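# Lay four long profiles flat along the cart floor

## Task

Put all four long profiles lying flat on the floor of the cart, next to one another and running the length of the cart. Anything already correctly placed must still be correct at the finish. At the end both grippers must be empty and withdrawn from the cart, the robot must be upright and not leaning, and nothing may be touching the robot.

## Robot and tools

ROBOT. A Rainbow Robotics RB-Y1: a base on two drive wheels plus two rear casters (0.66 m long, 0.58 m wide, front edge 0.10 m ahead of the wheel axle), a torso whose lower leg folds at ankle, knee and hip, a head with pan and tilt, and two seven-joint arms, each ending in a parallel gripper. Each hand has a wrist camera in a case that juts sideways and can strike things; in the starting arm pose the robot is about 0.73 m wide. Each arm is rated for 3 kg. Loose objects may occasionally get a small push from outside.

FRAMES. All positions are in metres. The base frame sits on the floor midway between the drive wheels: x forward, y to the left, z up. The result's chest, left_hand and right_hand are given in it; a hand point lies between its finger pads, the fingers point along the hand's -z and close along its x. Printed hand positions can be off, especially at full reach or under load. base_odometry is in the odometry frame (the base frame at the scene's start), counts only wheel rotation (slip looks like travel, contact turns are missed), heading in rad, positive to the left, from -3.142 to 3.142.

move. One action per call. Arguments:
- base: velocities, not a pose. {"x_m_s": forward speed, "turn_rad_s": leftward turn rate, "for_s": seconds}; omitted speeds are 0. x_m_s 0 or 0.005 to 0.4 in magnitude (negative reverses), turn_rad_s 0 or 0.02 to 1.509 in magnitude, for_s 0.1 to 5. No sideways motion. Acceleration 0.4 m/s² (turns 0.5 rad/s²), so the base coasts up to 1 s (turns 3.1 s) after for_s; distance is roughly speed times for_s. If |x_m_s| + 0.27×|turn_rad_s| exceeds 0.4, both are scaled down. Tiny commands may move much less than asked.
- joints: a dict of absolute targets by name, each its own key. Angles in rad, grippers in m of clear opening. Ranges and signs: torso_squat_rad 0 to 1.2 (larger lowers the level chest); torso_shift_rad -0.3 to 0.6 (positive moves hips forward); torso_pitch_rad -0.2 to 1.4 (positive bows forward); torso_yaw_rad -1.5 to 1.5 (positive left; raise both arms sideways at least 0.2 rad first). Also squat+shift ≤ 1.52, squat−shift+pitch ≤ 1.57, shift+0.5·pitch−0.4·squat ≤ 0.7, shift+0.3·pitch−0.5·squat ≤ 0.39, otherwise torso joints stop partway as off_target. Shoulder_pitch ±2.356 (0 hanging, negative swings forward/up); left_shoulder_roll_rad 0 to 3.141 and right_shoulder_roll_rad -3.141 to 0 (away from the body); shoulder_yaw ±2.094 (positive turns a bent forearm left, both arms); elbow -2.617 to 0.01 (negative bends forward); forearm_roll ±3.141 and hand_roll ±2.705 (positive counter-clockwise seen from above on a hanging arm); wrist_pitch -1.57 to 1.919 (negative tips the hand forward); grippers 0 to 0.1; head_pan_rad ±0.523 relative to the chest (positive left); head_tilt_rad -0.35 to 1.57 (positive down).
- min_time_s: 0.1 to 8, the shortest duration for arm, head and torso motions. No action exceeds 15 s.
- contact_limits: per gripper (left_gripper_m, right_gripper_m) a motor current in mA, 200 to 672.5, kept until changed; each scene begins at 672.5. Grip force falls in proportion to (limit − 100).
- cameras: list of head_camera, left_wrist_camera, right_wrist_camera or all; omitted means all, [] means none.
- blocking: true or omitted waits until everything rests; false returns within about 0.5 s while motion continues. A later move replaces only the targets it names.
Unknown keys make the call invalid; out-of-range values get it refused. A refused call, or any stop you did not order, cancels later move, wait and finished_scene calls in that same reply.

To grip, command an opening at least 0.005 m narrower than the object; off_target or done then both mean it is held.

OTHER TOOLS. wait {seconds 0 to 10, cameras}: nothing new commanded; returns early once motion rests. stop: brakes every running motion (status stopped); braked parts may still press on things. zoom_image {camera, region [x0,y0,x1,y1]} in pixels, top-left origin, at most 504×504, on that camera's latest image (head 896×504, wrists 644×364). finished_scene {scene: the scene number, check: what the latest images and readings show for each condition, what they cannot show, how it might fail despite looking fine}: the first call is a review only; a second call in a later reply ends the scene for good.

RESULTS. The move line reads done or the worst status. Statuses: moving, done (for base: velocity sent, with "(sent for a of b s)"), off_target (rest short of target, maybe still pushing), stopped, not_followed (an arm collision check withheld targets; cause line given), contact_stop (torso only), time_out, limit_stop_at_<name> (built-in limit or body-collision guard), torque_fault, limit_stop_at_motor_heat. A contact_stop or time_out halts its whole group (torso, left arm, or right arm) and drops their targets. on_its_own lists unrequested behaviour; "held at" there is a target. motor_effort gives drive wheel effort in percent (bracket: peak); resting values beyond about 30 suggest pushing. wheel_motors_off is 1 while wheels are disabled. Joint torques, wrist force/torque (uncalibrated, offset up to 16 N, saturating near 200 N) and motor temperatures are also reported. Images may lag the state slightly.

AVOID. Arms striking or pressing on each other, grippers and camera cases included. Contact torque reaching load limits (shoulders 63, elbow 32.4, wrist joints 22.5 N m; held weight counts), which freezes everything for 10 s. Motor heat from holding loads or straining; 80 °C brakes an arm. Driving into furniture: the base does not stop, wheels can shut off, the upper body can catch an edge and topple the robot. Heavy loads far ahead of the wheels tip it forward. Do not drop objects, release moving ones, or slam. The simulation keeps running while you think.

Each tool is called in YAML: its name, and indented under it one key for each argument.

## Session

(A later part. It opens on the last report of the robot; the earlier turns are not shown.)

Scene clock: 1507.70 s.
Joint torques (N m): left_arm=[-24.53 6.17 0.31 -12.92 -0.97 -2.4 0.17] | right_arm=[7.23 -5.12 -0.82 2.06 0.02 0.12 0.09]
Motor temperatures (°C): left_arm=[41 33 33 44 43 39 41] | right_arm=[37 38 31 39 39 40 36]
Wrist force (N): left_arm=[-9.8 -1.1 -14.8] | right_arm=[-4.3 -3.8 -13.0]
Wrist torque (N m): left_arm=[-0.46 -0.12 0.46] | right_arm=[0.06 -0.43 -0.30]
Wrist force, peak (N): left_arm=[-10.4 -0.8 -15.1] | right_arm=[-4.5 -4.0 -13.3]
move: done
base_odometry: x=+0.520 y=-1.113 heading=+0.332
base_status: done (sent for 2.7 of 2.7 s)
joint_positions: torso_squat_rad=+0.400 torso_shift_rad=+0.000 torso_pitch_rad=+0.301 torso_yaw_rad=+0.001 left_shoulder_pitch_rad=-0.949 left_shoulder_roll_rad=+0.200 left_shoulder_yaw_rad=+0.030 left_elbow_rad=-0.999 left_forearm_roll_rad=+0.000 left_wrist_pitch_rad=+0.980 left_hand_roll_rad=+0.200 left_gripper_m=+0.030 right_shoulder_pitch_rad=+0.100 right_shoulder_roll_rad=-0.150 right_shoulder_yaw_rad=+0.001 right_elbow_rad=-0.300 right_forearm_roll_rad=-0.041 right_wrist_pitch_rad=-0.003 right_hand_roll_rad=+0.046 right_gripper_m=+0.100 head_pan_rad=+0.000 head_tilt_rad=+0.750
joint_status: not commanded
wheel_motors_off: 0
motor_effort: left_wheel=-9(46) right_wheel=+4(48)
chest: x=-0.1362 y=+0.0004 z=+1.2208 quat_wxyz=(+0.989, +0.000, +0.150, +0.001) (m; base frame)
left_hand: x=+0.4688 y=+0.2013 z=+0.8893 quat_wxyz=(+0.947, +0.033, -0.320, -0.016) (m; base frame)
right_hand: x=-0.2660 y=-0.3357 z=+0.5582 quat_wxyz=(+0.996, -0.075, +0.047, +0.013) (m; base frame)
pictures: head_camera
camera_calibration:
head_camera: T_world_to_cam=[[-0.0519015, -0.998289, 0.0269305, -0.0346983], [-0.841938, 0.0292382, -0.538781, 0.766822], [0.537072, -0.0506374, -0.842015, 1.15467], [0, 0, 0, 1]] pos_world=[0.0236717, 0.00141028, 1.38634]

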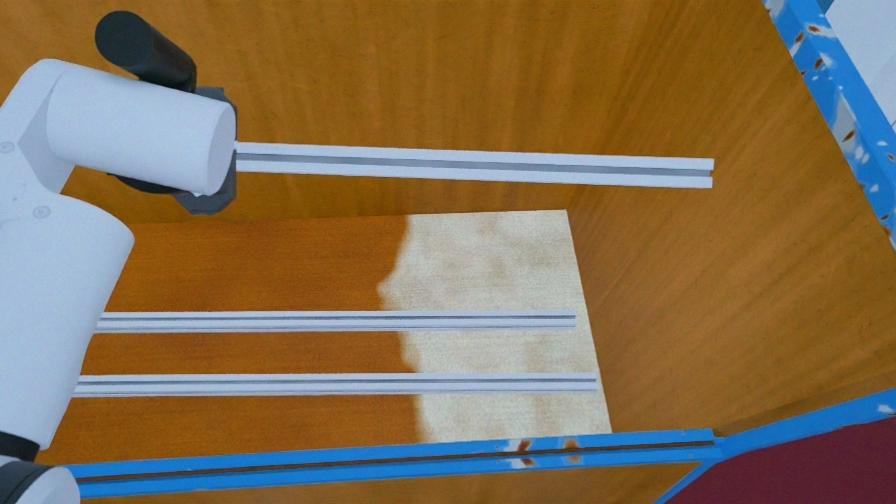

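move:
  joints: {"torso_squat_rad":0.6,"torso_shift_rad":0.15,"torso_pitch_rad":0.55,"left_shoulder_pitch_rad":-1.327,"left_elbow_rad":-1.082,"left_wrist_pitch_rad":1.6,"left_shoulder_roll_rad":0.28,"left_shoulder_yaw_rad":0.18,"left_hand_roll_rad":0.13,"left_forearm_roll_rad":0.05}
  min_time_s: 2.5
  cameras: ["head_camera"]

Scene clock: 1519.73 s.
Joint torques (N m): left_arm=[-26.11 8.85 1.17 -11.68 -0.37 -1.18 -0.08] | right_arm=[13.38 -4.56 -0.29 4.42 0.01 0.52 -0.04]
Motor temperatures (°C): left_arm=[41 33 33 44 43 39 41] | right_arm=[36 38 31 39 38 40 36]
Wrist force (N): left_arm=[-4.7 -0.8 -17.5] | right_arm=[-2.9 -3.6 -12.6]
Wrist torque (N m): left_arm=[-0.44 -0.22 0.35] | right_arm=[0.03 -0.37 -0.29]
Wrist force, peak (N): left_arm=[-5.0 -1.0 -17.9] | right_arm=[-4.4 -3.8 -13.3]
move: done
base_odometry: x=+0.520 y=-1.113 heading=+0.332
base_status: not commanded
joint_positions: torso_squat_rad=+0.600 torso_shift_rad=+0.150 torso_pitch_rad=+0.551 torso_yaw_rad=+0.001 left_shoulder_pitch_rad=-1.325 left_shoulder_roll_rad=+0.279 left_shoulder_yaw_rad=+0.180 left_elbow_rad=-1.081 left_forearm_roll_rad=+0.050 left_wrist_pitch_rad=+1.600 left_hand_roll_rad=+0.130 left_gripper_m=+0.030 right_shoulder_pitch_rad=+0.100 right_shoulder_roll_rad=-0.150 right_shoulder_yaw_rad=+0.001 right_elbow_rad=-0.300 right_forearm_roll_rad=-0.041 right_wrist_pitch_rad=-0.003 right_hand_roll_rad=+0.046 right_gripper_m=+0.100 head_pan_rad=+0.000 head_tilt_rad=+0.750
joint_status: all done
wheel_motors_off: 0
motor_effort: left_wheel=-7(9) right_wheel=+7(9)
chest: x=+0.0203 y=+0.0003 z=+1.1155 quat_wxyz=(+0.962, +0.000, +0.272, +0.001) (m; base frame)
left_hand: x=+0.5845 y=+0.2004 z=+0.8203 quat_wxyz=(+0.992, +0.022, -0.122, +0.003) (m; base frame)
right_hand: x=-0.2694 y=-0.3357 z=+0.5056 quat_wxyz=(+0.982, -0.073, +0.171, +0.022) (m; base frame)
pictures: head_camera
camera_calibration:
head_camera: T_world_to_cam=[[-0.0436631, -0.998287, 0.0389348, -0.0373075], [-0.949035, 0.0292698, -0.31381, 0.59313], [0.312133, -0.0506524, -0.948687, 1.10545], [0, 0, 0, 1]] pos_world=[0.216224, 0.00138925, 1.23631]

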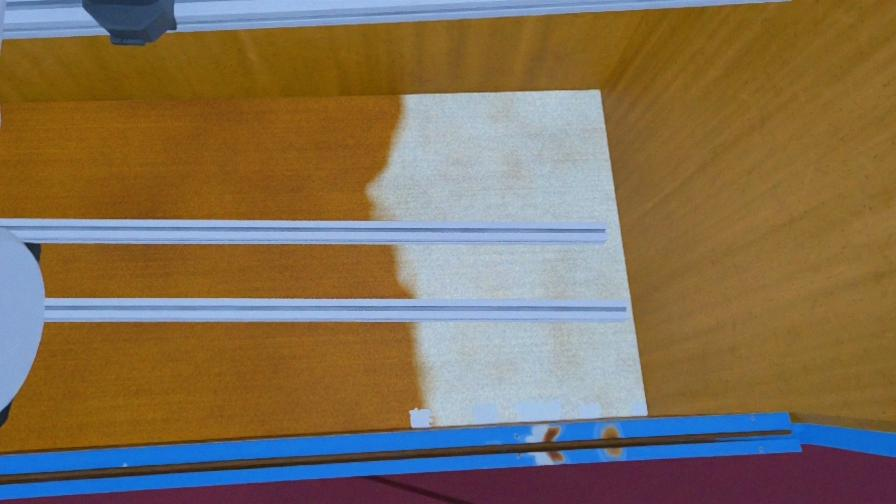

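move:
  base: {"x_m_s":-0.1,"for_s":0.32}
  cameras: []

move:
  joints: {"torso_squat_rad":0.7,"torso_shift_rad":0.25,"torso_pitch_rad":0.75,"left_shoulder_pitch_rad":-1.327,"left_elbow_rad":-0.85,"left_wrist_pitch_rad":1.42}
  cameras: ["head_camera"]

Scene clock: 1534.00 s.
Joint torques (N m): left_arm=[-26.45 9.46 1.12 -11.55 -0.55 -1.32 -0.16] | right_arm=[12.51 -4.54 -0.7 4.73 0.06 0.61 -0.11]
Motor temperatures (°C): left_arm=[41 33 33 44 43 39 41] | right_arm=[37 38 31 39 38 40 36]
Wrist force (N): left_arm=[-4.8 -0.6 -17.2] | right_arm=[-2.8 -3.5 -12.9]
Wrist torque (N m): left_arm=[-0.48 -0.23 0.34] | right_arm=[0.03 -0.36 -0.28]
Wrist force, peak (N): left_arm=[-4.6 -0.7 -18.4] | right_arm=[-2.6 -3.8 -13.2]
move: done
base_odometry: x=+0.488 y=-1.124 heading=+0.332
base_status: done (sent for 0.33 of 0.33 s)
joint_positions: torso_squat_rad=+0.600 torso_shift_rad=+0.150 torso_pitch_rad=+0.551 torso_yaw_rad=+0.001 left_shoulder_pitch_rad=-1.326 left_shoulder_roll_rad=+0.279 left_shoulder_yaw_rad=+0.180 left_elbow_rad=-1.081 left_forearm_roll_rad=+0.050 left_wrist_pitch_rad=+1.600 left_hand_roll_rad=+0.130 left_gripper_m=+0.030 right_shoulder_pitch_rad=+0.100 right_shoulder_roll_rad=-0.150 right_shoulder_yaw_rad=+0.001 right_elbow_rad=-0.300 right_forearm_roll_rad=-0.041 right_wrist_pitch_rad=-0.003 right_hand_roll_rad=+0.046 right_gripper_m=+0.100 head_pan_rad=+0.000 head_tilt_rad=+0.750
joint_status: not commanded
wheel_motors_off: 0
motor_effort: left_wheel=+0(30) right_wheel=+5(22)
chest: x=+0.0203 y=+0.0003 z=+1.1155 quat_wxyz=(+0.962, +0.000, +0.272, +0.001) (m; base frame)
left_hand: x=+0.5845 y=+0.2004 z=+0.8203 quat_wxyz=(+0.992, +0.022, -0.122, +0.003) (m; base frame)
right_hand: x=-0.2695 y=-0.3357 z=+0.5056 quat_wxyz=(+0.982, -0.073, +0.171, +0.022) (m; base frame)
pictures: none
No camera images: "cameras" was empty.

Scene clock: 1535.60 s.
Joint torques (N m): left_arm=[-21.75 7.58 0.63 -10.27 -0.37 0.16 0.09] | right_arm=[17.29 -3.84 -0.63 6.51 0.07 0.88 -0.06]
Motor temperatures (°C): left_arm=[41 33 33 44 43 39 41] | right_arm=[37 38 31 39 38 40 36]
Wrist force (N): left_arm=[-1.1 -1.6 -17.6] | right_arm=[-1.7 -3.8 -12.4]
Wrist torque (N m): left_arm=[-0.47 -0.23 0.21] | right_arm=[0.06 -0.30 -0.27]
Wrist force, peak (N): left_arm=[-1.9 -1.1 -19.1] | right_arm=[-2.7 -3.6 -13.0]
move: done
base_odometry: x=+0.488 y=-1.124 heading=+0.332
base_status: not commanded
joint_positions: torso_squat_rad=+0.700 torso_shift_rad=+0.250 torso_pitch_rad=+0.751 torso_yaw_rad=+0.001 left_shoulder_pitch_rad=-1.326 left_shoulder_roll_rad=+0.279 left_shoulder_yaw_rad=+0.180 left_elbow_rad=-0.849 left_forearm_roll_rad=+0.050 left_wrist_pitch_rad=+1.420 left_hand_roll_rad=+0.130 left_gripper_m=+0.030 right_shoulder_pitch_rad=+0.100 right_shoulder_roll_rad=-0.150 right_shoulder_yaw_rad=+0.001 right_elbow_rad=-0.300 right_forearm_roll_rad=-0.041 right_wrist_pitch_rad=-0.003 right_hand_roll_rad=+0.046 right_gripper_m=+0.100 head_pan_rad=+0.000 head_tilt_rad=+0.750
joint_status: all done
wheel_motors_off: 0
motor_effort: left_wheel=-4(4) right_wheel=+3(8)
chest: x=+0.1157 y=+0.0003 z=+1.0255 quat_wxyz=(+0.930, +0.000, +0.367, +0.001) (m; base frame)
left_hand: x=+0.5891 y=+0.2090 z=+0.5655 quat_wxyz=(+1.000, +0.026, +0.003, +0.008) (m; base frame)
right_hand: x=-0.2895 y=-0.3357 z=+0.4854 quat_wxyz=(+0.960, -0.071, +0.268, +0.030) (m; base frame)
pictures: head_camera
camera_calibration:
head_camera: T_world_to_cam=[[-0.0350751, -0.998286, 0.04684, -0.0387545], [-0.992481, 0.0292951, -0.118841, 0.46046], [0.117266, -0.0506562, -0.991808, 1.0571], [0, 0, 0, 1]] pos_world=[0.331677, 0.00137129, 1.10498]

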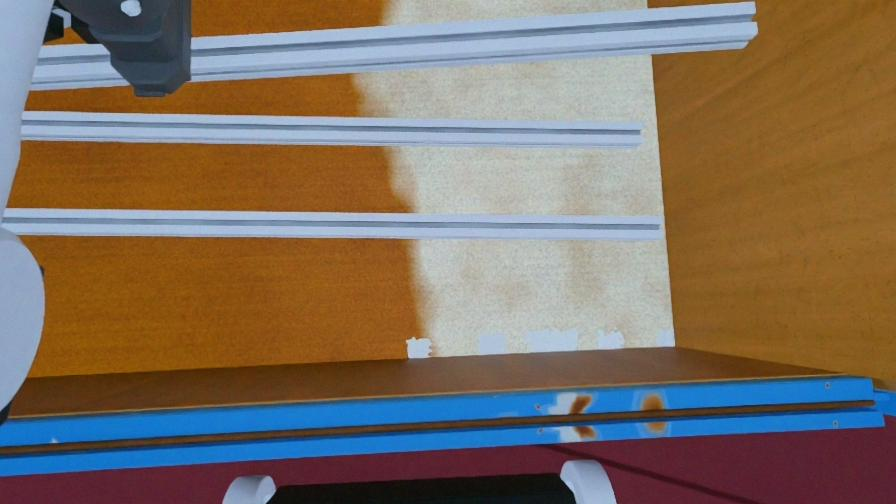

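move:
  joints: {"torso_squat_rad":0.7,"torso_shift_rad":0.25,"torso_pitch_rad":0.75,"left_shoulder_pitch_rad":-1.55,"left_elbow_rad":-0.74,"left_wrist_pitch_rad":1.53,"left_hand_roll_rad":0.19}
  min_time_s: 1.5
  cameras: []

move:
  joints: {"torso_squat_rad":0.8,"torso_shift_rad":0.36,"torso_pitch_rad":0.95,"left_wrist_pitch_rad":1.33}
  cameras: ["head_camera"]

Scene clock: 1567.03 s.
Joint torques (N m): left_arm=[-26.05 7.75 1.36 -9.7 -0.69 0.06 0.3] | right_arm=[17.01 -4.28 -0.77 6.42 -0.06 1.16 0.01]
Motor temperatures (°C): left_arm=[41 33 33 43 43 39 41] | right_arm=[37 38 31 39 38 40 36]
Wrist force (N): left_arm=[-0.5 -1.1 -17.4] | right_arm=[-1.7 -4.0 -12.5]
Wrist torque (N m): left_arm=[-0.42 -0.16 0.28] | right_arm=[0.08 -0.28 -0.28]
Wrist force, peak (N): left_arm=[-1.3 -0.8 -18.6] | right_arm=[-1.8 -4.0 -12.6]
move: done
base_odometry: x=+0.488 y=-1.124 heading=+0.332
base_status: not commanded
joint_positions: torso_squat_rad=+0.700 torso_shift_rad=+0.250 torso_pitch_rad=+0.751 torso_yaw_rad=+0.001 left_shoulder_pitch_rad=-1.549 left_shoulder_roll_rad=+0.279 left_shoulder_yaw_rad=+0.180 left_elbow_rad=-0.740 left_forearm_roll_rad=+0.050 left_wrist_pitch_rad=+1.530 left_hand_roll_rad=+0.190 left_gripper_m=+0.030 right_shoulder_pitch_rad=+0.100 right_shoulder_roll_rad=-0.150 right_shoulder_yaw_rad=+0.001 right_elbow_rad=-0.300 right_forearm_roll_rad=-0.041 right_wrist_pitch_rad=-0.003 right_hand_roll_rad=+0.046 right_gripper_m=+0.100 head_pan_rad=+0.000 head_tilt_rad=+0.750
joint_status: all done
wheel_motors_off: 0
motor_effort: left_wheel=-4(5) right_wheel=+1(5)
chest: x=+0.1157 y=+0.0003 z=+1.0255 quat_wxyz=(+0.930, +0.000, +0.367, +0.001) (m; base frame)
left_hand: x=+0.6329 y=+0.1695 z=+0.6330 quat_wxyz=(+1.000, +0.015, +0.006, +0.016) (m; base frame)
right_hand: x=-0.2895 y=-0.3357 z=+0.4854 quat_wxyz=(+0.960, -0.071, +0.268, +0.030) (m; base frame)
pictures: none
No camera images: "cameras" was empty.

Scene clock: 1568.60 s.
Joint torques (N m): left_arm=[-21.74 6.52 0.75 -9.89 -0.18 0.18 0.49] | right_arm=[21.15 -3.52 -0.57 8.04 0.01 1.37 -0.05]
Motor temperatures (°C): left_arm=[41 33 33 43 43 39 41] | right_arm=[37 38 31 39 38 40 36]
Wrist force (N): left_arm=[-0.6 -0.6 -17.6] | right_arm=[-0.8 -4.0 -11.1]
Wrist torque (N m): left_arm=[-0.10 -0.16 0.27] | right_arm=[0.07 -0.24 -0.27]
Wrist force, peak (N): left_arm=[-2.4 -0.3 -19.4] | right_arm=[-1.5 -3.7 -12.6]
move: done
base_odometry: x=+0.488 y=-1.124 heading=+0.332
base_status: not commanded
joint_positions: torso_squat_rad=+0.800 torso_shift_rad=+0.360 torso_pitch_rad=+0.951 torso_yaw_rad=+0.001 left_shoulder_pitch_rad=-1.549 left_shoulder_roll_rad=+0.280 left_shoulder_yaw_rad=+0.180 left_elbow_rad=-0.739 left_forearm_roll_rad=+0.050 left_wrist_pitch_rad=+1.330 left_hand_roll_rad=+0.190 left_gripper_m=+0.030 right_shoulder_pitch_rad=+0.100 right_shoulder_roll_rad=-0.150 right_shoulder_yaw_rad=+0.001 right_elbow_rad=-0.300 right_forearm_roll_rad=-0.041 right_wrist_pitch_rad=-0.003 right_hand_roll_rad=+0.046 right_gripper_m=+0.100 head_pan_rad=+0.000 head_tilt_rad=+0.750
joint_status: all done
wheel_motors_off: 0
motor_effort: left_wheel=-3(3) right_wheel=+2(6)
chest: x=+0.1958 y=+0.0003 z=+0.9167 quat_wxyz=(+0.889, +0.000, +0.458, +0.001) (m; base frame)
left_hand: x=+0.6700 y=+0.1622 z=+0.4241 quat_wxyz=(+1.000, -0.001, +0.007, +0.015) (m; base frame)
right_hand: x=-0.3087 y=-0.3357 z=+0.4679 quat_wxyz=(+0.929, -0.067, +0.363, +0.036) (m; base frame)
pictures: head_camera
camera_calibration:
head_camera: T_world_to_cam=[[-0.0250954, -0.998286, 0.0528788, -0.0383539], [-0.996303, 0.0293229, 0.080752, 0.34482], [-0.0821642, -0.0506568, -0.995331, 0.982084], [0, 0, 0, 1]] pos_world=[0.423275, 0.00134989, 0.951681]

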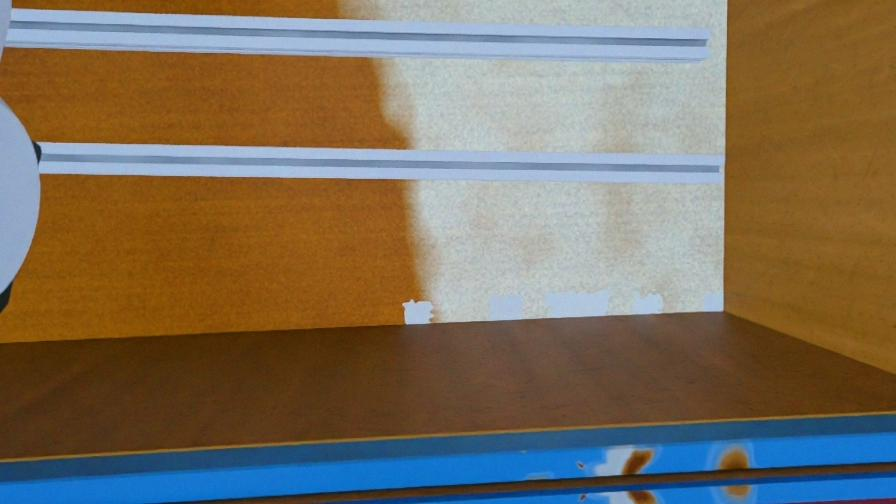

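move:
  joints: {"left_shoulder_roll_rad":0.33,"left_forearm_roll_rad":0.07,"head_tilt_rad":0.3}
  cameras: ["head_camera"]

Scene clock: 1572.83 s.
Joint torques (N m): left_arm=[-21.94 5.63 -0.51 -9.36 0 0.05 0.42] | right_arm=[21.28 -2.8 -0.48 7.88 -0.02 1.22 0.1]
Motor temperatures (°C): left_arm=[41 33 33 43 43 39 41] | right_arm=[38 38 31 40 38 40 36]
Wrist force (N): left_arm=[-1.0 -0.7 -18.0] | right_arm=[-0.7 -3.7 -11.2]
Wrist torque (N m): left_arm=[-0.45 -0.20 0.24] | right_arm=[0.04 -0.25 -0.28]
Wrist force, peak (N): left_arm=[-1.7 -2.4 -18.8] | right_arm=[-0.6 -3.9 -11.9]
move: done
base_odometry: x=+0.488 y=-1.124 heading=+0.333
base_status: not commanded
joint_positions: torso_squat_rad=+0.800 torso_shift_rad=+0.360 torso_pitch_rad=+0.951 torso_yaw_rad=+0.001 left_shoulder_pitch_rad=-1.549 left_shoulder_roll_rad=+0.330 left_shoulder_yaw_rad=+0.180 left_elbow_rad=-0.739 left_forearm_roll_rad=+0.070 left_wrist_pitch_rad=+1.330 left_hand_roll_rad=+0.190 left_gripper_m=+0.030 right_shoulder_pitch_rad=+0.100 right_shoulder_roll_rad=-0.150 right_shoulder_yaw_rad=+0.001 right_elbow_rad=-0.300 right_forearm_roll_rad=-0.041 right_wrist_pitch_rad=-0.003 right_hand_roll_rad=+0.046 right_gripper_m=+0.100 head_pan_rad=+0.000 head_tilt_rad=+0.300
joint_status: all done
wheel_motors_off: 0
motor_effort: left_wheel=+1(3) right_wheel=-2(5)
chest: x=+0.1958 y=+0.0003 z=+0.9167 quat_wxyz=(+0.889, +0.000, +0.458, +0.001) (m; base frame)
left_hand: x=+0.6797 y=+0.1899 z=+0.4295 quat_wxyz=(+0.999, +0.009, +0.000, +0.031) (m; base frame)
right_hand: x=-0.3086 y=-0.3357 z=+0.4679 quat_wxyz=(+0.929, -0.067, +0.363, +0.036) (m; base frame)
pictures: head_camera
camera_calibration:
head_camera: T_world_to_cam=[[-0.0456633, -0.998306, 0.0360533, -0.013619], [-0.932254, 0.0296194, -0.360591, 0.769024], [0.358913, -0.0500766, -0.932027, 0.754016], [0, 0, 0, 1]] pos_world=[0.445678, 0.00138451, 0.980557]

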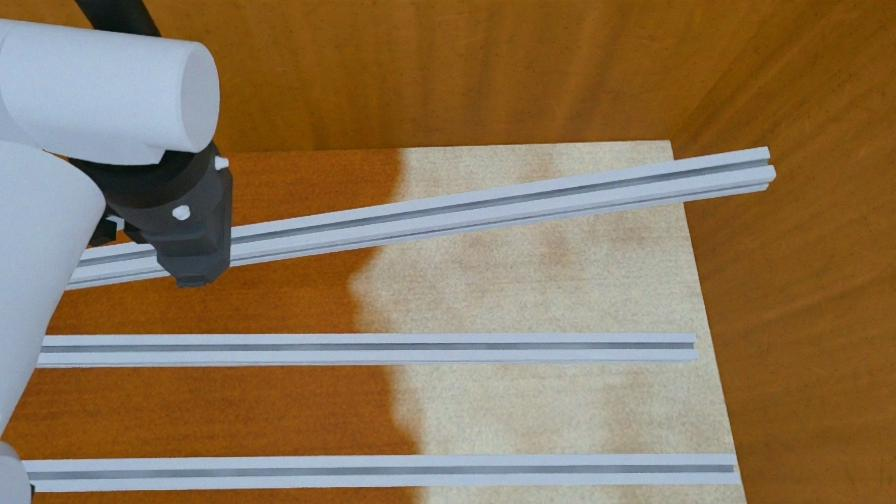

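move:
  cameras: ["left_wrist_camera"]

zoom_image:
  camera: "head_camera"
  region: [500, 100, 896, 323]

Scene clock: 1583.10 s.
Joint torques (N m): left_arm=[-22 5.51 0.77 -9.61 -0.14 0.09 0.24] | right_arm=[21.12 -3.29 -0.55 8 -0.15 1.41 -0.12]
Motor temperatures (°C): left_arm=[41 33 33 43 43 39 41] | right_arm=[38 38 31 40 38 40 36]
Wrist force (N): left_arm=[-1.2 -0.8 -18.0] | right_arm=[-0.4 -3.7 -11.7]
Wrist torque (N m): left_arm=[-0.43 -0.23 0.26] | right_arm=[0.05 -0.21 -0.28]
Wrist force, peak (N): left_arm=[-1.4 -0.6 -19.1] | right_arm=[-0.7 -3.9 -11.7]
base_odometry: x=+0.488 y=-1.124 heading=+0.333
base_status: not commanded
joint_positions: torso_squat_rad=+0.800 torso_shift_rad=+0.360 torso_pitch_rad=+0.951 torso_yaw_rad=+0.001 left_shoulder_pitch_rad=-1.549 left_shoulder_roll_rad=+0.330 left_shoulder_yaw_rad=+0.180 left_elbow_rad=-0.739 left_forearm_roll_rad=+0.070 left_wrist_pitch_rad=+1.330 left_hand_roll_rad=+0.190 left_gripper_m=+0.030 right_shoulder_pitch_rad=+0.100 right_shoulder_roll_rad=-0.150 right_shoulder_yaw_rad=+0.001 right_elbow_rad=-0.300 right_forearm_roll_rad=-0.041 right_wrist_pitch_rad=-0.003 right_hand_roll_rad=+0.046 right_gripper_m=+0.100 head_pan_rad=+0.000 head_tilt_rad=+0.300
joint_status: all done
wheel_motors_off: 0
motor_effort: left_wheel=+1(3) right_wheel=-2(5)
chest: x=+0.1958 y=+0.0003 z=+0.9167 quat_wxyz=(+0.889, +0.000, +0.458, +0.001) (m; base frame)
left_hand: x=+0.6797 y=+0.1899 z=+0.4295 quat_wxyz=(+0.999, +0.009, +0.000, +0.031) (m; base frame)
right_hand: x=-0.3086 y=-0.3357 z=+0.4679 quat_wxyz=(+0.929, -0.067, +0.363, +0.036) (m; base frame)
pictures: left_wrist_camera
camera_calibration:
left_wrist_camera: T_world_to_cam=[[0.995986, 0.0819743, 0.0359479, -0.708647], [0.0563439, -0.886222, 0.459822, -0.0355675], [0.0695514, -0.455951, -0.887283, 0.499191], [0, 0, 0, 1]] pos_world=[0.673087, 0.254177, 0.484752]

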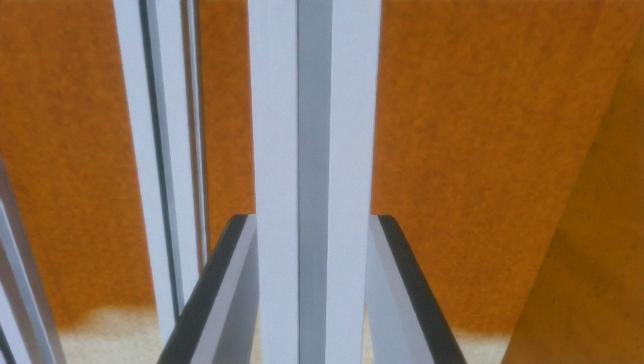

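This scene's latest camera images include none from head_camera. They are from: left_wrist_camera. head_camera's image comes with the result of a call that names it in "cameras".

move:
  joints: {"left_hand_roll_rad":0.055}
  min_time_s: 1
  cameras: ["head_camera","left_wrist_camera"]

Scene clock: 1590.90 s.
Joint torques (N m): left_arm=[-22.54 5.54 -0.14 -9.75 0.01 0.14 -0.18] | right_arm=[21.42 -3.13 -0.46 7.96 -0.05 1.26 0.08]
Motor temperatures (°C): left_arm=[41 33 33 43 43 39 41] | right_arm=[38 38 31 40 38 40 36]
Wrist force (N): left_arm=[-1.6 -0.5 -18.1] | right_arm=[-0.7 -3.9 -11.4]
Wrist torque (N m): left_arm=[-0.41 -0.29 0.20] | right_arm=[0.05 -0.24 -0.26]
Wrist force, peak (N): left_arm=[-1.2 -0.4 -18.6] | right_arm=[-0.7 -3.9 -11.7]
move: done
base_odometry: x=+0.488 y=-1.124 heading=+0.333
base_status: not commanded
joint_positions: torso_squat_rad=+0.800 torso_shift_rad=+0.360 torso_pitch_rad=+0.951 torso_yaw_rad=+0.001 left_shoulder_pitch_rad=-1.549 left_shoulder_roll_rad=+0.330 left_shoulder_yaw_rad=+0.180 left_elbow_rad=-0.739 left_forearm_roll_rad=+0.070 left_wrist_pitch_rad=+1.330 left_hand_roll_rad=+0.055 left_gripper_m=+0.030 right_shoulder_pitch_rad=+0.100 right_shoulder_roll_rad=-0.150 right_shoulder_yaw_rad=+0.001 right_elbow_rad=-0.300 right_forearm_roll_rad=-0.041 right_wrist_pitch_rad=-0.003 right_hand_roll_rad=+0.046 right_gripper_m=+0.100 head_pan_rad=+0.000 head_tilt_rad=+0.300
joint_status: all done
wheel_motors_off: 0
motor_effort: left_wheel=+0(1) right_wheel=-3(5)
chest: x=+0.1958 y=+0.0003 z=+0.9167 quat_wxyz=(+0.889, +0.000, +0.458, +0.001) (m; base frame)
left_hand: x=+0.6797 y=+0.1899 z=+0.4295 quat_wxyz=(+0.999, +0.009, +0.000, -0.036) (m; base frame)
right_hand: x=-0.3086 y=-0.3357 z=+0.4679 quat_wxyz=(+0.929, -0.067, +0.363, +0.036) (m; base frame)
pictures: head_camera, left_wrist_camera
camera_calibration:
head_camera: T_world_to_cam=[[-0.0456635, -0.998306, 0.0360535, -0.0136192], [-0.932254, 0.0296196, -0.360591, 0.769024], [0.358912, -0.0500768, -0.932027, 0.754016], [0, 0, 0, 1]] pos_world=[0.445678, 0.0013844, 0.980557]
left_wrist_camera: T_world_to_cam=[[0.998048, -0.0527182, 0.0334891, -0.683417], [-0.0622198, -0.885831, 0.459817, 0.0449541], [0.00542491, -0.461003, -0.887382, 0.543782], [0, 0, 0, 1]] pos_world=[0.68193, 0.254479, 0.484759]

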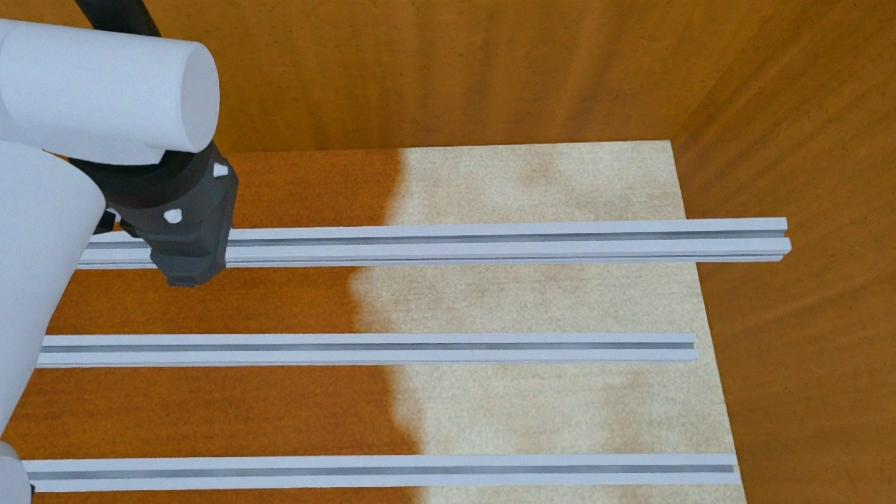

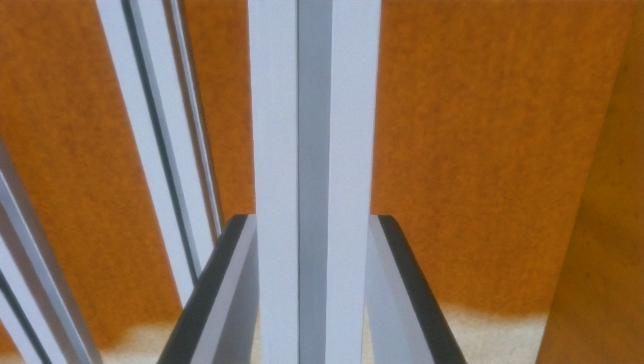

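move:
  joints: {"left_shoulder_roll_rad":0.39,"left_forearm_roll_rad":0.12,"left_hand_roll_rad":-0.01}
  min_time_s: 1
  cameras: ["head_camera","left_wrist_camera"]

Scene clock: 1602.70 s.
Joint torques (N m): left_arm=[-21.18 9.38 0.63 -9.96 -0.03 0.01 0.09] | right_arm=[21.4 -3.52 -0.65 8.22 0 1.32 -0.23]
Motor temperatures (°C): left_arm=[41 33 33 42 43 39 41] | right_arm=[38 38 31 40 38 40 36]
Wrist force (N): left_arm=[-1.3 -0.4 -18.1] | right_arm=[-0.6 -3.8 -11.5]
Wrist torque (N m): left_arm=[-0.50 -0.24 0.25] | right_arm=[0.06 -0.23 -0.27]
Wrist force, peak (N): left_arm=[-2.2 -0.9 -18.5] | right_arm=[-0.6 -3.8 -11.7]
move: done
base_odometry: x=+0.488 y=-1.124 heading=+0.333
base_status: not commanded
joint_positions: torso_squat_rad=+0.800 torso_shift_rad=+0.360 torso_pitch_rad=+0.951 torso_yaw_rad=+0.001 left_shoulder_pitch_rad=-1.549 left_shoulder_roll_rad=+0.389 left_shoulder_yaw_rad=+0.180 left_elbow_rad=-0.739 left_forearm_roll_rad=+0.120 left_wrist_pitch_rad=+1.330 left_hand_roll_rad=-0.010 left_gripper_m=+0.030 right_shoulder_pitch_rad=+0.100 right_shoulder_roll_rad=-0.150 right_shoulder_yaw_rad=+0.001 right_elbow_rad=-0.300 right_forearm_roll_rad=-0.041 right_wrist_pitch_rad=-0.003 right_hand_roll_rad=+0.046 right_gripper_m=+0.100 head_pan_rad=+0.000 head_tilt_rad=+0.300
joint_status: all done
wheel_motors_off: 0
motor_effort: left_wheel=+1(1) right_wheel=-3(4)
chest: x=+0.1958 y=+0.0003 z=+0.9167 quat_wxyz=(+0.889, +0.000, +0.458, +0.001) (m; base frame)
left_hand: x=+0.6898 y=+0.2165 z=+0.4371 quat_wxyz=(+0.999, +0.009, -0.007, -0.047) (m; base frame)
right_hand: x=-0.3086 y=-0.3357 z=+0.4679 quat_wxyz=(+0.929, -0.067, +0.363, +0.036) (m; base frame)
pictures: head_camera, left_wrist_camera
camera_calibration:
head_camera: T_world_to_cam=[[-0.0456634, -0.998306, 0.0360533, -0.0136191], [-0.932254, 0.0296196, -0.360591, 0.769024], [0.358912, -0.0500767, -0.932027, 0.754016], [0, 0, 0, 1]] pos_world=[0.445678, 0.00138443, 0.980557]
left_wrist_camera: T_world_to_cam=[[0.996074, -0.0745464, 0.047737, -0.692478], [-0.0881714, -0.8834, 0.46025, 0.0828892], [0.00786091, -0.462652, -0.886505, 0.561054], [0, 0, 0, 1]] pos_world=[0.692657, 0.281175, 0.492284]

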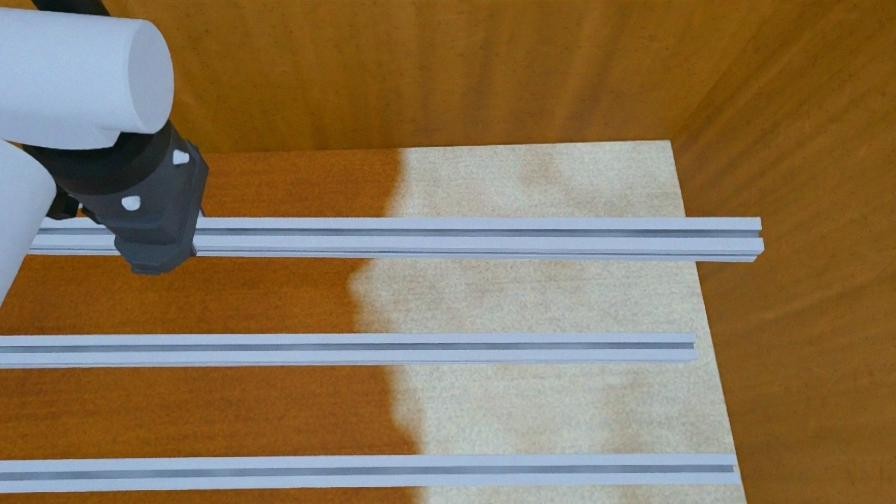

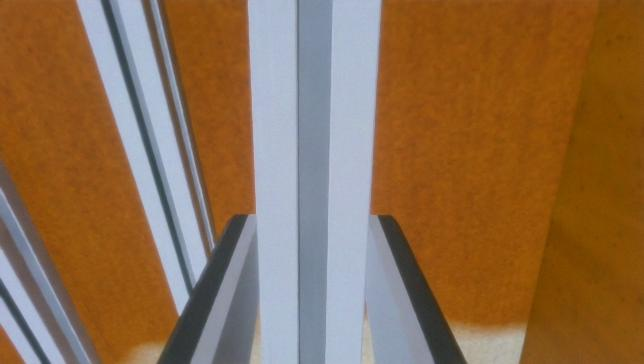

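move:
  joints: {"torso_squat_rad":0.87,"torso_shift_rad":0.4,"torso_pitch_rad":1.03,"left_wrist_pitch_rad":1.25,"left_shoulder_roll_rad":0.425,"left_forearm_roll_rad":0.13,"left_hand_roll_rad":-0.025}
  min_time_s: 1
  cameras: ["head_camera","left_wrist_camera"]

Scene clock: 1607.60 s.
Joint torques (N m): left_arm=[-17.26 11.87 0.67 -9.04 -1.28 0.33 0.47] | right_arm=[22.88 -2.75 -0.11 8.63 0.01 1.3 -0.08]
Motor temperatures (°C): left_arm=[41 33 33 42 43 39 41] | right_arm=[39 38 31 40 38 40 36]
Wrist force (N): left_arm=[0.0 -4.3 -16.1] | right_arm=[-0.4 -3.9 -10.8]
Wrist torque (N m): left_arm=[-0.18 -0.36 -0.45] | right_arm=[0.03 -0.23 -0.28]
Wrist force, peak (N): left_arm=[-1.6 -25.1 -15.8] | right_arm=[-0.5 -3.9 -11.7]
move: done
base_odometry: x=+0.488 y=-1.124 heading=+0.332
base_status: not commanded
joint_positions: torso_squat_rad=+0.870 torso_shift_rad=+0.400 torso_pitch_rad=+1.031 torso_yaw_rad=+0.001 left_shoulder_pitch_rad=-1.550 left_shoulder_roll_rad=+0.424 left_shoulder_yaw_rad=+0.180 left_elbow_rad=-0.740 left_forearm_roll_rad=+0.130 left_wrist_pitch_rad=+1.250 left_hand_roll_rad=-0.025 left_gripper_m=+0.030 right_shoulder_pitch_rad=+0.100 right_shoulder_roll_rad=-0.150 right_shoulder_yaw_rad=+0.001 right_elbow_rad=-0.300 right_forearm_roll_rad=-0.041 right_wrist_pitch_rad=-0.003 right_hand_roll_rad=+0.046 right_gripper_m=+0.100 head_pan_rad=+0.000 head_tilt_rad=+0.300
joint_status: all done
wheel_motors_off: 0
motor_effort: left_wheel=-5(6) right_wheel=+5(7)
chest: x=+0.2133 y=+0.0003 z=+0.8554 quat_wxyz=(+0.870, +0.000, +0.493, +0.001) (m; base frame)
left_hand: x=+0.6927 y=+0.2344 z=+0.3425 quat_wxyz=(+0.999, +0.015, -0.012, -0.046) (m; base frame)
right_hand: x=-0.3255 y=-0.3356 z=+0.4483 quat_wxyz=(+0.913, -0.066, +0.400, +0.039) (m; base frame)
pictures: head_camera, left_wrist_camera
camera_calibration:
head_camera: T_world_to_cam=[[-0.0429664, -0.998287, 0.039709, -0.0143839], [-0.958043, 0.0298953, -0.285062, 0.704109], [0.283386, -0.050291, -0.957686, 0.728614], [0, 0, 0, 1]] pos_world=[0.467469, 0.0012339, 0.899069]
left_wrist_camera: T_world_to_cam=[[0.995625, -0.0729849, 0.0583364, -0.693147], [-0.0914656, -0.888821, 0.449033, 0.149836], [0.0190779, -0.452405, -0.891609, 0.477041], [0, 0, 0, 1]] pos_world=[0.694719, 0.298404, 0.398488]

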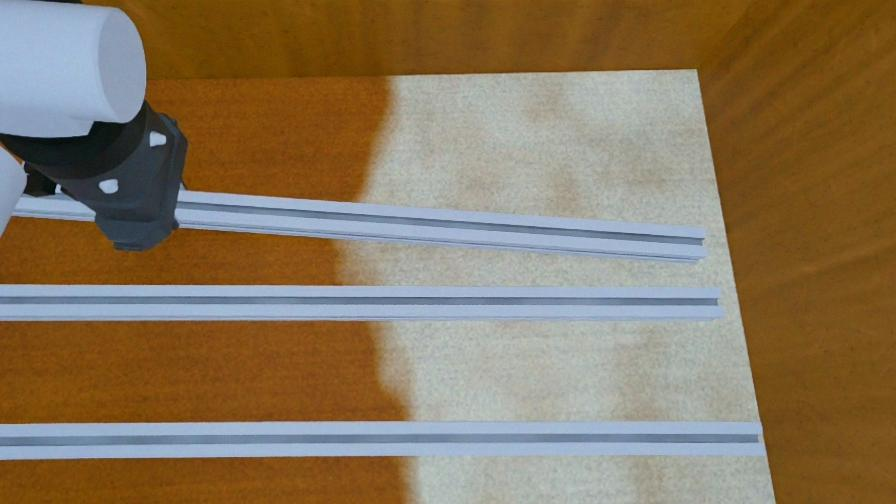

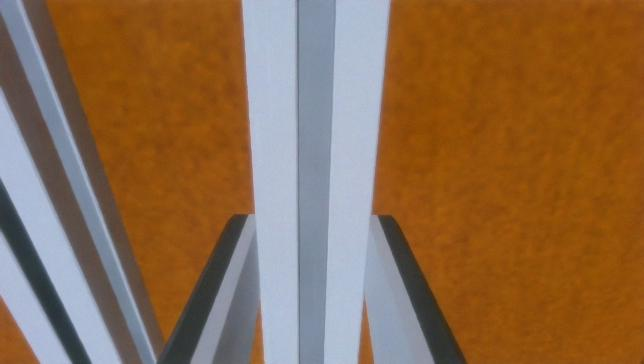

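move:
  joints: {"left_shoulder_roll_rad":0.38,"left_forearm_roll_rad":0.12,"left_hand_roll_rad":0.03}
  min_time_s: 1
  cameras: ["head_camera","left_wrist_camera"]

Scene clock: 1622.77 s.
Joint torques (N m): left_arm=[-18.2 5.1 0.63 -9.14 -0.16 0.25 0.66] | right_arm=[23.02 -2.69 -0.77 8.9 -0.03 1.46 0.05]
Motor temperatures (°C): left_arm=[40 34 33 42 43 39 41] | right_arm=[39 38 31 40 38 40 36]
Wrist force (N): left_arm=[-1.5 -0.2 -16.7] | right_arm=[-0.6 -3.7 -10.9]
Wrist torque (N m): left_arm=[0.02 -0.33 0.10] | right_arm=[0.01 -0.24 -0.27]
Wrist force, peak (N): left_arm=[-0.9 -4.5 -17.7] | right_arm=[-0.3 -3.8 -11.2]
move: done
base_odometry: x=+0.488 y=-1.124 heading=+0.332
base_status: not commanded
joint_positions: torso_squat_rad=+0.870 torso_shift_rad=+0.400 torso_pitch_rad=+1.031 torso_yaw_rad=+0.001 left_shoulder_pitch_rad=-1.549 left_shoulder_roll_rad=+0.380 left_shoulder_yaw_rad=+0.180 left_elbow_rad=-0.740 left_forearm_roll_rad=+0.120 left_wrist_pitch_rad=+1.250 left_hand_roll_rad=+0.030 left_gripper_m=+0.030 right_shoulder_pitch_rad=+0.100 right_shoulder_roll_rad=-0.150 right_shoulder_yaw_rad=+0.001 right_elbow_rad=-0.300 right_forearm_roll_rad=-0.041 right_wrist_pitch_rad=-0.003 right_hand_roll_rad=+0.046 right_gripper_m=+0.100 head_pan_rad=+0.000 head_tilt_rad=+0.300
joint_status: all done
wheel_motors_off: 0
motor_effort: left_wheel=-5(6) right_wheel=+4(7)
chest: x=+0.2133 y=+0.0003 z=+0.8554 quat_wxyz=(+0.870, +0.000, +0.493, +0.001) (m; base frame)
left_hand: x=+0.6844 y=+0.2087 z=+0.3363 quat_wxyz=(+1.000, +0.001, -0.006, -0.030) (m; base frame)
right_hand: x=-0.3254 y=-0.3357 z=+0.4483 quat_wxyz=(+0.913, -0.066, +0.400, +0.039) (m; base frame)
pictures: head_camera, left_wrist_camera
camera_calibration:
head_camera: T_world_to_cam=[[-0.0428442, -0.998295, 0.0396451, -0.014333], [-0.958046, 0.0297962, -0.285062, 0.704108], [0.283395, -0.0501951, -0.957689, 0.728616], [0, 0, 0, 1]] pos_world=[0.467468, 0.00128457, 0.89907]
left_wrist_camera: T_world_to_cam=[[0.998135, -0.0398892, 0.0462209, -0.690955], [-0.0570582, -0.878817, 0.473736, 0.0950651], [0.0217227, -0.475489, -0.879453, 0.458989], [0, 0, 0, 1]] pos_world=[0.68512, 0.274228, 0.39056]

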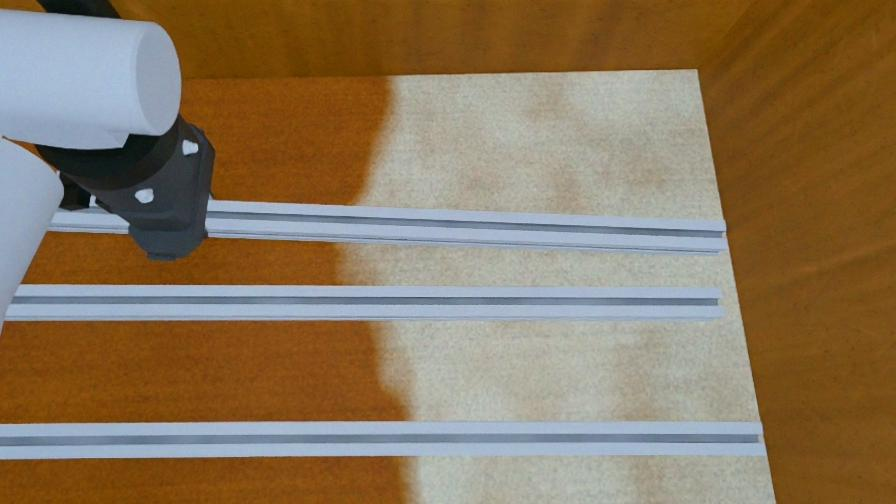

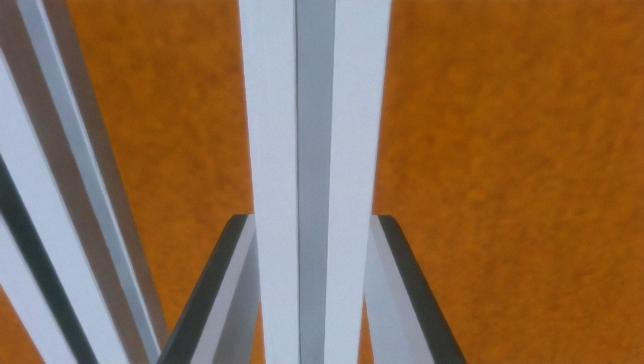

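move:
  joints: {"torso_squat_rad":0.882,"torso_shift_rad":0.41,"torso_pitch_rad":1.05,"left_wrist_pitch_rad":1.23,"left_hand_roll_rad":0.055}
  min_time_s: 2
  cameras: ["head_camera","left_wrist_camera"]

Scene clock: 1631.93 s.
Joint torques (N m): left_arm=[-11.86 5.09 0.65 -5.86 -0.23 -6.21 1.2] | right_arm=[23.05 -2.9 0.23 8.79 -0.17 1.6 -0.16]
Motor temperatures (°C): left_arm=[40 34 33 42 43 39 41] | right_arm=[39 38 31 40 38 40 36]
Wrist force (N): left_arm=[-23.6 0.6 39.5] | right_arm=[-0.2 -4.0 -11.0]
Wrist torque (N m): left_arm=[-0.24 0.36 -0.37] | right_arm=[0.03 -0.22 -0.27]
Wrist force, peak (N): left_arm=[-23.2 0.8 40.3] | right_arm=[0.0 -4.0 -11.2]
move: done
base_odometry: x=+0.488 y=-1.124 heading=+0.332
base_status: not commanded
joint_positions: torso_squat_rad=+0.882 torso_shift_rad=+0.409 torso_pitch_rad=+1.048 torso_yaw_rad=+0.002 left_shoulder_pitch_rad=-1.551 left_shoulder_roll_rad=+0.380 left_shoulder_yaw_rad=+0.180 left_elbow_rad=-0.741 left_forearm_roll_rad=+0.120 left_wrist_pitch_rad=+1.232 left_hand_roll_rad=+0.055 left_gripper_m=+0.030 right_shoulder_pitch_rad=+0.100 right_shoulder_roll_rad=-0.150 right_shoulder_yaw_rad=+0.001 right_elbow_rad=-0.300 right_forearm_roll_rad=-0.041 right_wrist_pitch_rad=-0.003 right_hand_roll_rad=+0.046 right_gripper_m=+0.100 head_pan_rad=+0.000 head_tilt_rad=+0.300
joint_status: all done
wheel_motors_off: 0
motor_effort: left_wheel=+2(5) right_wheel=+4(7)
chest: x=+0.2171 y=+0.0002 z=+0.8431 quat_wxyz=(+0.866, +0.000, +0.500, +0.001) (m; base frame)
left_hand: x=+0.6844 y=+0.2082 z=+0.3169 quat_wxyz=(+1.000, +0.000, -0.008, -0.018) (m; base frame)
right_hand: x=-0.3286 y=-0.3356 z=+0.4453 quat_wxyz=(+0.910, -0.065, +0.408, +0.040) (m; base frame)
pictures: head_camera, left_wrist_camera
camera_calibration:
head_camera: T_world_to_cam=[[-0.0419316, -0.998323, 0.039916, -0.0141642], [-0.962869, 0.0297138, -0.268331, 0.691182], [0.266694, -0.0496854, -0.9625, 0.723489], [0, 0, 0, 1]] pos_world=[0.471973, 0.0012688, 0.882389]
left_wrist_camera: T_world_to_cam=[[0.998653, -0.0151465, 0.0496302, -0.696673], [-0.0369586, -0.878981, 0.475422, 0.0895709], [0.036423, -0.476616, -0.878357, 0.43147], [0, 0, 0, 1]] pos_world=[0.683329, 0.273825, 0.370977]

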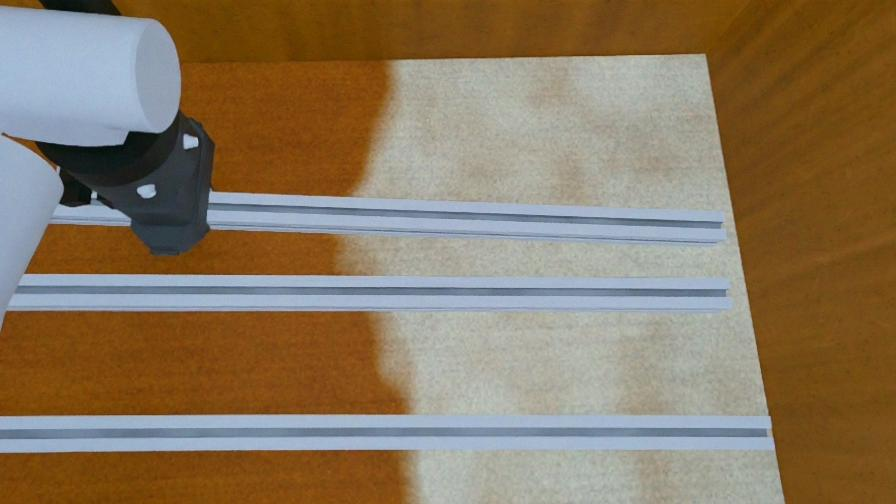

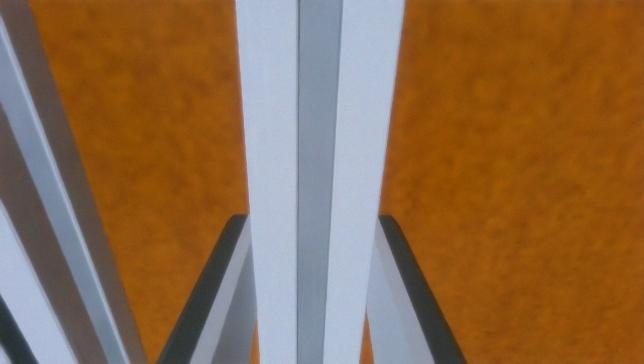

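move:
  joints: {"torso_squat_rad":0.876,"torso_shift_rad":0.405,"torso_pitch_rad":1.039,"left_hand_roll_rad":0.085}
  cameras: ["head_camera"]

Scene clock: 1649.17 s.
Joint torques (N m): left_arm=[-19.3 6.02 0.26 -9.58 -0.14 -0.27 0.27] | right_arm=[22.86 -2.73 -0.87 8.85 -0.02 1.26 0.08]
Motor temperatures (°C): left_arm=[39 33 33 41 43 41 41] | right_arm=[39 38 31 40 38 40 36]
Wrist force (N): left_arm=[-1.7 -0.2 -18.3] | right_arm=[-0.4 -4.0 -11.0]
Wrist torque (N m): left_arm=[-0.28 -0.28 0.22] | right_arm=[0.04 -0.22 -0.27]
Wrist force, peak (N): left_arm=[-23.1 1.1 40.6] | right_arm=[-0.3 -4.0 -11.3]
move: done
base_odometry: x=+0.488 y=-1.124 heading=+0.333
base_status: not commanded
joint_positions: torso_squat_rad=+0.876 torso_shift_rad=+0.405 torso_pitch_rad=+1.040 torso_yaw_rad=+0.001 left_shoulder_pitch_rad=-1.549 left_shoulder_roll_rad=+0.380 left_shoulder_yaw_rad=+0.180 left_elbow_rad=-0.739 left_forearm_roll_rad=+0.120 left_wrist_pitch_rad=+1.230 left_hand_roll_rad=+0.085 left_gripper_m=+0.030 right_shoulder_pitch_rad=+0.100 right_shoulder_roll_rad=-0.150 right_shoulder_yaw_rad=+0.001 right_elbow_rad=-0.300 right_forearm_roll_rad=-0.041 right_wrist_pitch_rad=-0.003 right_hand_roll_rad=+0.046 right_gripper_m=+0.100 head_pan_rad=+0.000 head_tilt_rad=+0.300
joint_status: all done
wheel_motors_off: 0
motor_effort: left_wheel=+2(4) right_wheel=+0(4)
chest: x=+0.2155 y=+0.0002 z=+0.8492 quat_wxyz=(+0.868, +0.000, +0.497, +0.001) (m; base frame)
left_hand: x=+0.6863 y=+0.2083 z=+0.3259 quat_wxyz=(+1.000, +0.000, -0.011, -0.003) (m; base frame)
right_hand: x=-0.3268 y=-0.3357 z=+0.4468 quat_wxyz=(+0.912, -0.066, +0.404, +0.039) (m; base frame)
pictures: head_camera
camera_calibration:
head_camera: T_world_to_cam=[[-0.0423759, -0.998308, 0.0398157, -0.0142704], [-0.960547, 0.0297443, -0.276524, 0.697707], [0.274872, -0.0499628, -0.960182, 0.725984], [0, 0, 0, 1]] pos_world=[0.470023, 0.00127307, 0.890577]

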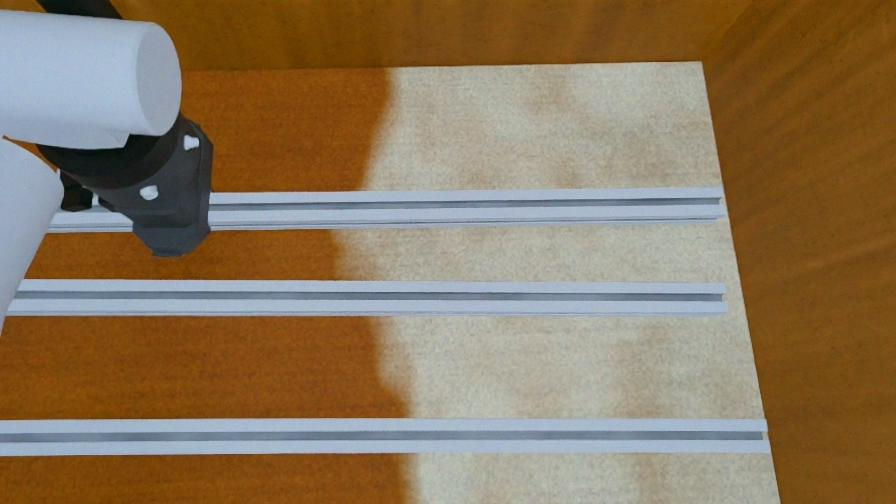

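move:
  joints: {"torso_squat_rad":0.88,"torso_shift_rad":0.408,"torso_pitch_rad":1.046}
  min_time_s: 1.5
  cameras: []

move:
  joints: {"left_gripper_m":0.06}
  cameras: ["head_camera","left_wrist_camera"]

Scene clock: 1656.73 s.
Joint torques (N m): left_arm=[-18.84 5.78 -0.1 -8.42 -0.25 -0.98 0.2] | right_arm=[22.58 -2.98 -0.46 8.96 0.05 1.53 0.05]
Motor temperatures (°C): left_arm=[39 33 33 41 43 40 41] | right_arm=[39 38 31 40 38 40 36]
Wrist force (N): left_arm=[-4.9 0.2 -5.1] | right_arm=[-0.2 -3.8 -11.0]
Wrist torque (N m): left_arm=[0.07 0.00 0.10] | right_arm=[0.02 -0.21 -0.28]
Wrist force, peak (N): left_arm=[-2.0 -0.4 -18.6] | right_arm=[-0.4 -4.0 -11.3]
move: done
base_odometry: x=+0.488 y=-1.124 heading=+0.333
base_status: not commanded
joint_positions: torso_squat_rad=+0.880 torso_shift_rad=+0.408 torso_pitch_rad=+1.046 torso_yaw_rad=+0.001 left_shoulder_pitch_rad=-1.549 left_shoulder_roll_rad=+0.380 left_shoulder_yaw_rad=+0.180 left_elbow_rad=-0.740 left_forearm_roll_rad=+0.120 left_wrist_pitch_rad=+1.230 left_hand_roll_rad=+0.085 left_gripper_m=+0.030 right_shoulder_pitch_rad=+0.100 right_shoulder_roll_rad=-0.150 right_shoulder_yaw_rad=+0.001 right_elbow_rad=-0.300 right_forearm_roll_rad=-0.041 right_wrist_pitch_rad=-0.003 right_hand_roll_rad=+0.046 right_gripper_m=+0.100 head_pan_rad=+0.000 head_tilt_rad=+0.300
joint_status: all done
wheel_motors_off: 0
motor_effort: left_wheel=+2(2) right_wheel=-1(5)
chest: x=+0.2167 y=+0.0002 z=+0.8450 quat_wxyz=(+0.866, +0.000, +0.499, +0.001) (m; base frame)
left_hand: x=+0.6844 y=+0.2082 z=+0.3189 quat_wxyz=(+1.000, +0.000, -0.008, -0.003) (m; base frame)
right_hand: x=-0.3281 y=-0.3357 z=+0.4461 quat_wxyz=(+0.910, -0.065, +0.407, +0.040) (m; base frame)
pictures: none
No camera images: "cameras" was empty.

Scene clock: 1657.53 s.
Joint torques (N m): left_arm=[-17.82 6.42 0.52 -7.85 -0.18 -0.13 0.32] | right_arm=[22.8 -2.58 -0.86 8.89 -0.08 1.58 0.1]
Motor temperatures (°C): left_arm=[39 33 33 41 43 40 41] | right_arm=[39 38 31 40 38 40 36]
Wrist force (N): left_arm=[-1.3 -0.1 -8.5] | right_arm=[-0.1 -3.8 -11.0]
Wrist torque (N m): left_arm=[-0.28 -0.25 0.27] | right_arm=[0.02 -0.20 -0.28]
Wrist force, peak (N): left_arm=[-3.8 0.5 -8.2] | right_arm=[-0.1 -4.0 -11.2]
move: done
base_odometry: x=+0.488 y=-1.124 heading=+0.333
base_status: not commanded
joint_positions: torso_squat_rad=+0.880 torso_shift_rad=+0.408 torso_pitch_rad=+1.046 torso_yaw_rad=+0.001 left_shoulder_pitch_rad=-1.550 left_shoulder_roll_rad=+0.380 left_shoulder_yaw_rad=+0.180 left_elbow_rad=-0.740 left_forearm_roll_rad=+0.120 left_wrist_pitch_rad=+1.230 left_hand_roll_rad=+0.085 left_gripper_m=+0.060 right_shoulder_pitch_rad=+0.100 right_shoulder_roll_rad=-0.150 right_shoulder_yaw_rad=+0.001 right_elbow_rad=-0.300 right_forearm_roll_rad=-0.041 right_wrist_pitch_rad=-0.003 right_hand_roll_rad=+0.046 right_gripper_m=+0.100 head_pan_rad=+0.000 head_tilt_rad=+0.300
joint_status: all done
wheel_motors_off: 0
motor_effort: left_wheel=+1(2) right_wheel=-1(3)
chest: x=+0.2168 y=+0.0002 z=+0.8450 quat_wxyz=(+0.866, +0.000, +0.499, +0.001) (m; base frame)
left_hand: x=+0.6846 y=+0.2082 z=+0.3189 quat_wxyz=(+1.000, +0.000, -0.008, -0.003) (m; base frame)
right_hand: x=-0.3281 y=-0.3357 z=+0.4461 quat_wxyz=(+0.910, -0.065, +0.407, +0.040) (m; base frame)
pictures: head_camera, left_wrist_camera
camera_calibration:
head_camera: T_world_to_cam=[[-0.0421184, -0.998308, 0.0400892, -0.0143354], [-0.962315, 0.0297451, -0.270306, 0.692934], [0.268656, -0.0499633, -0.961939, 0.724432], [0, 0, 0, 1]] pos_world=[0.471593, 0.00127247, 0.884739]
left_wrist_camera: T_world_to_cam=[[0.998576, 0.0151697, 0.0511466, -0.703677], [-0.0110208, -0.879384, 0.475986, 0.0707179], [0.052198, -0.475871, -0.877965, 0.422164], [0, 0, 0, 1]] pos_world=[0.681418, 0.273759, 0.372975]

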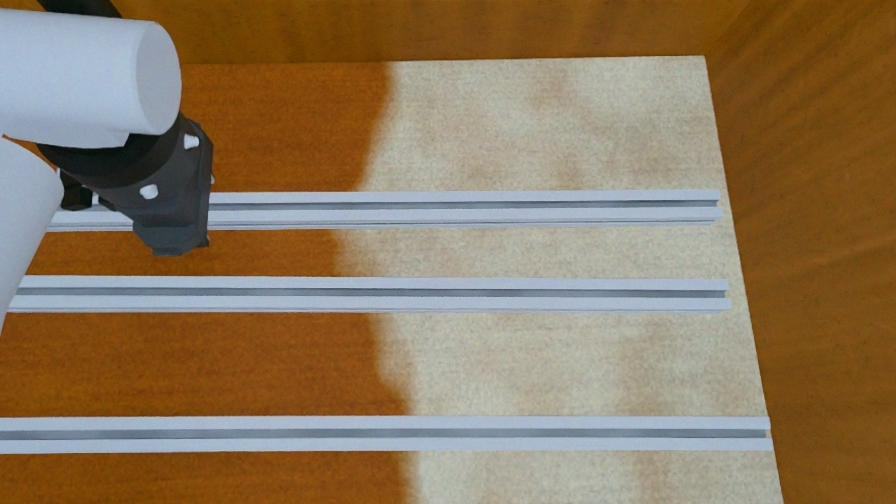

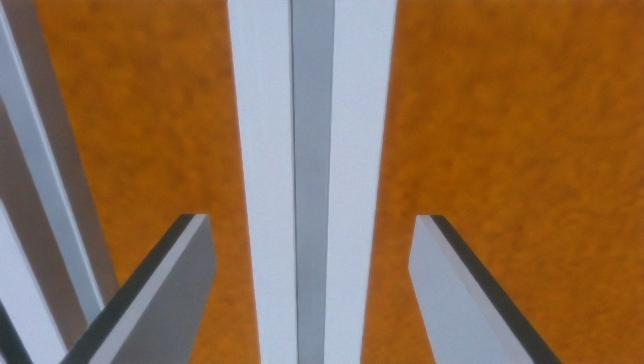

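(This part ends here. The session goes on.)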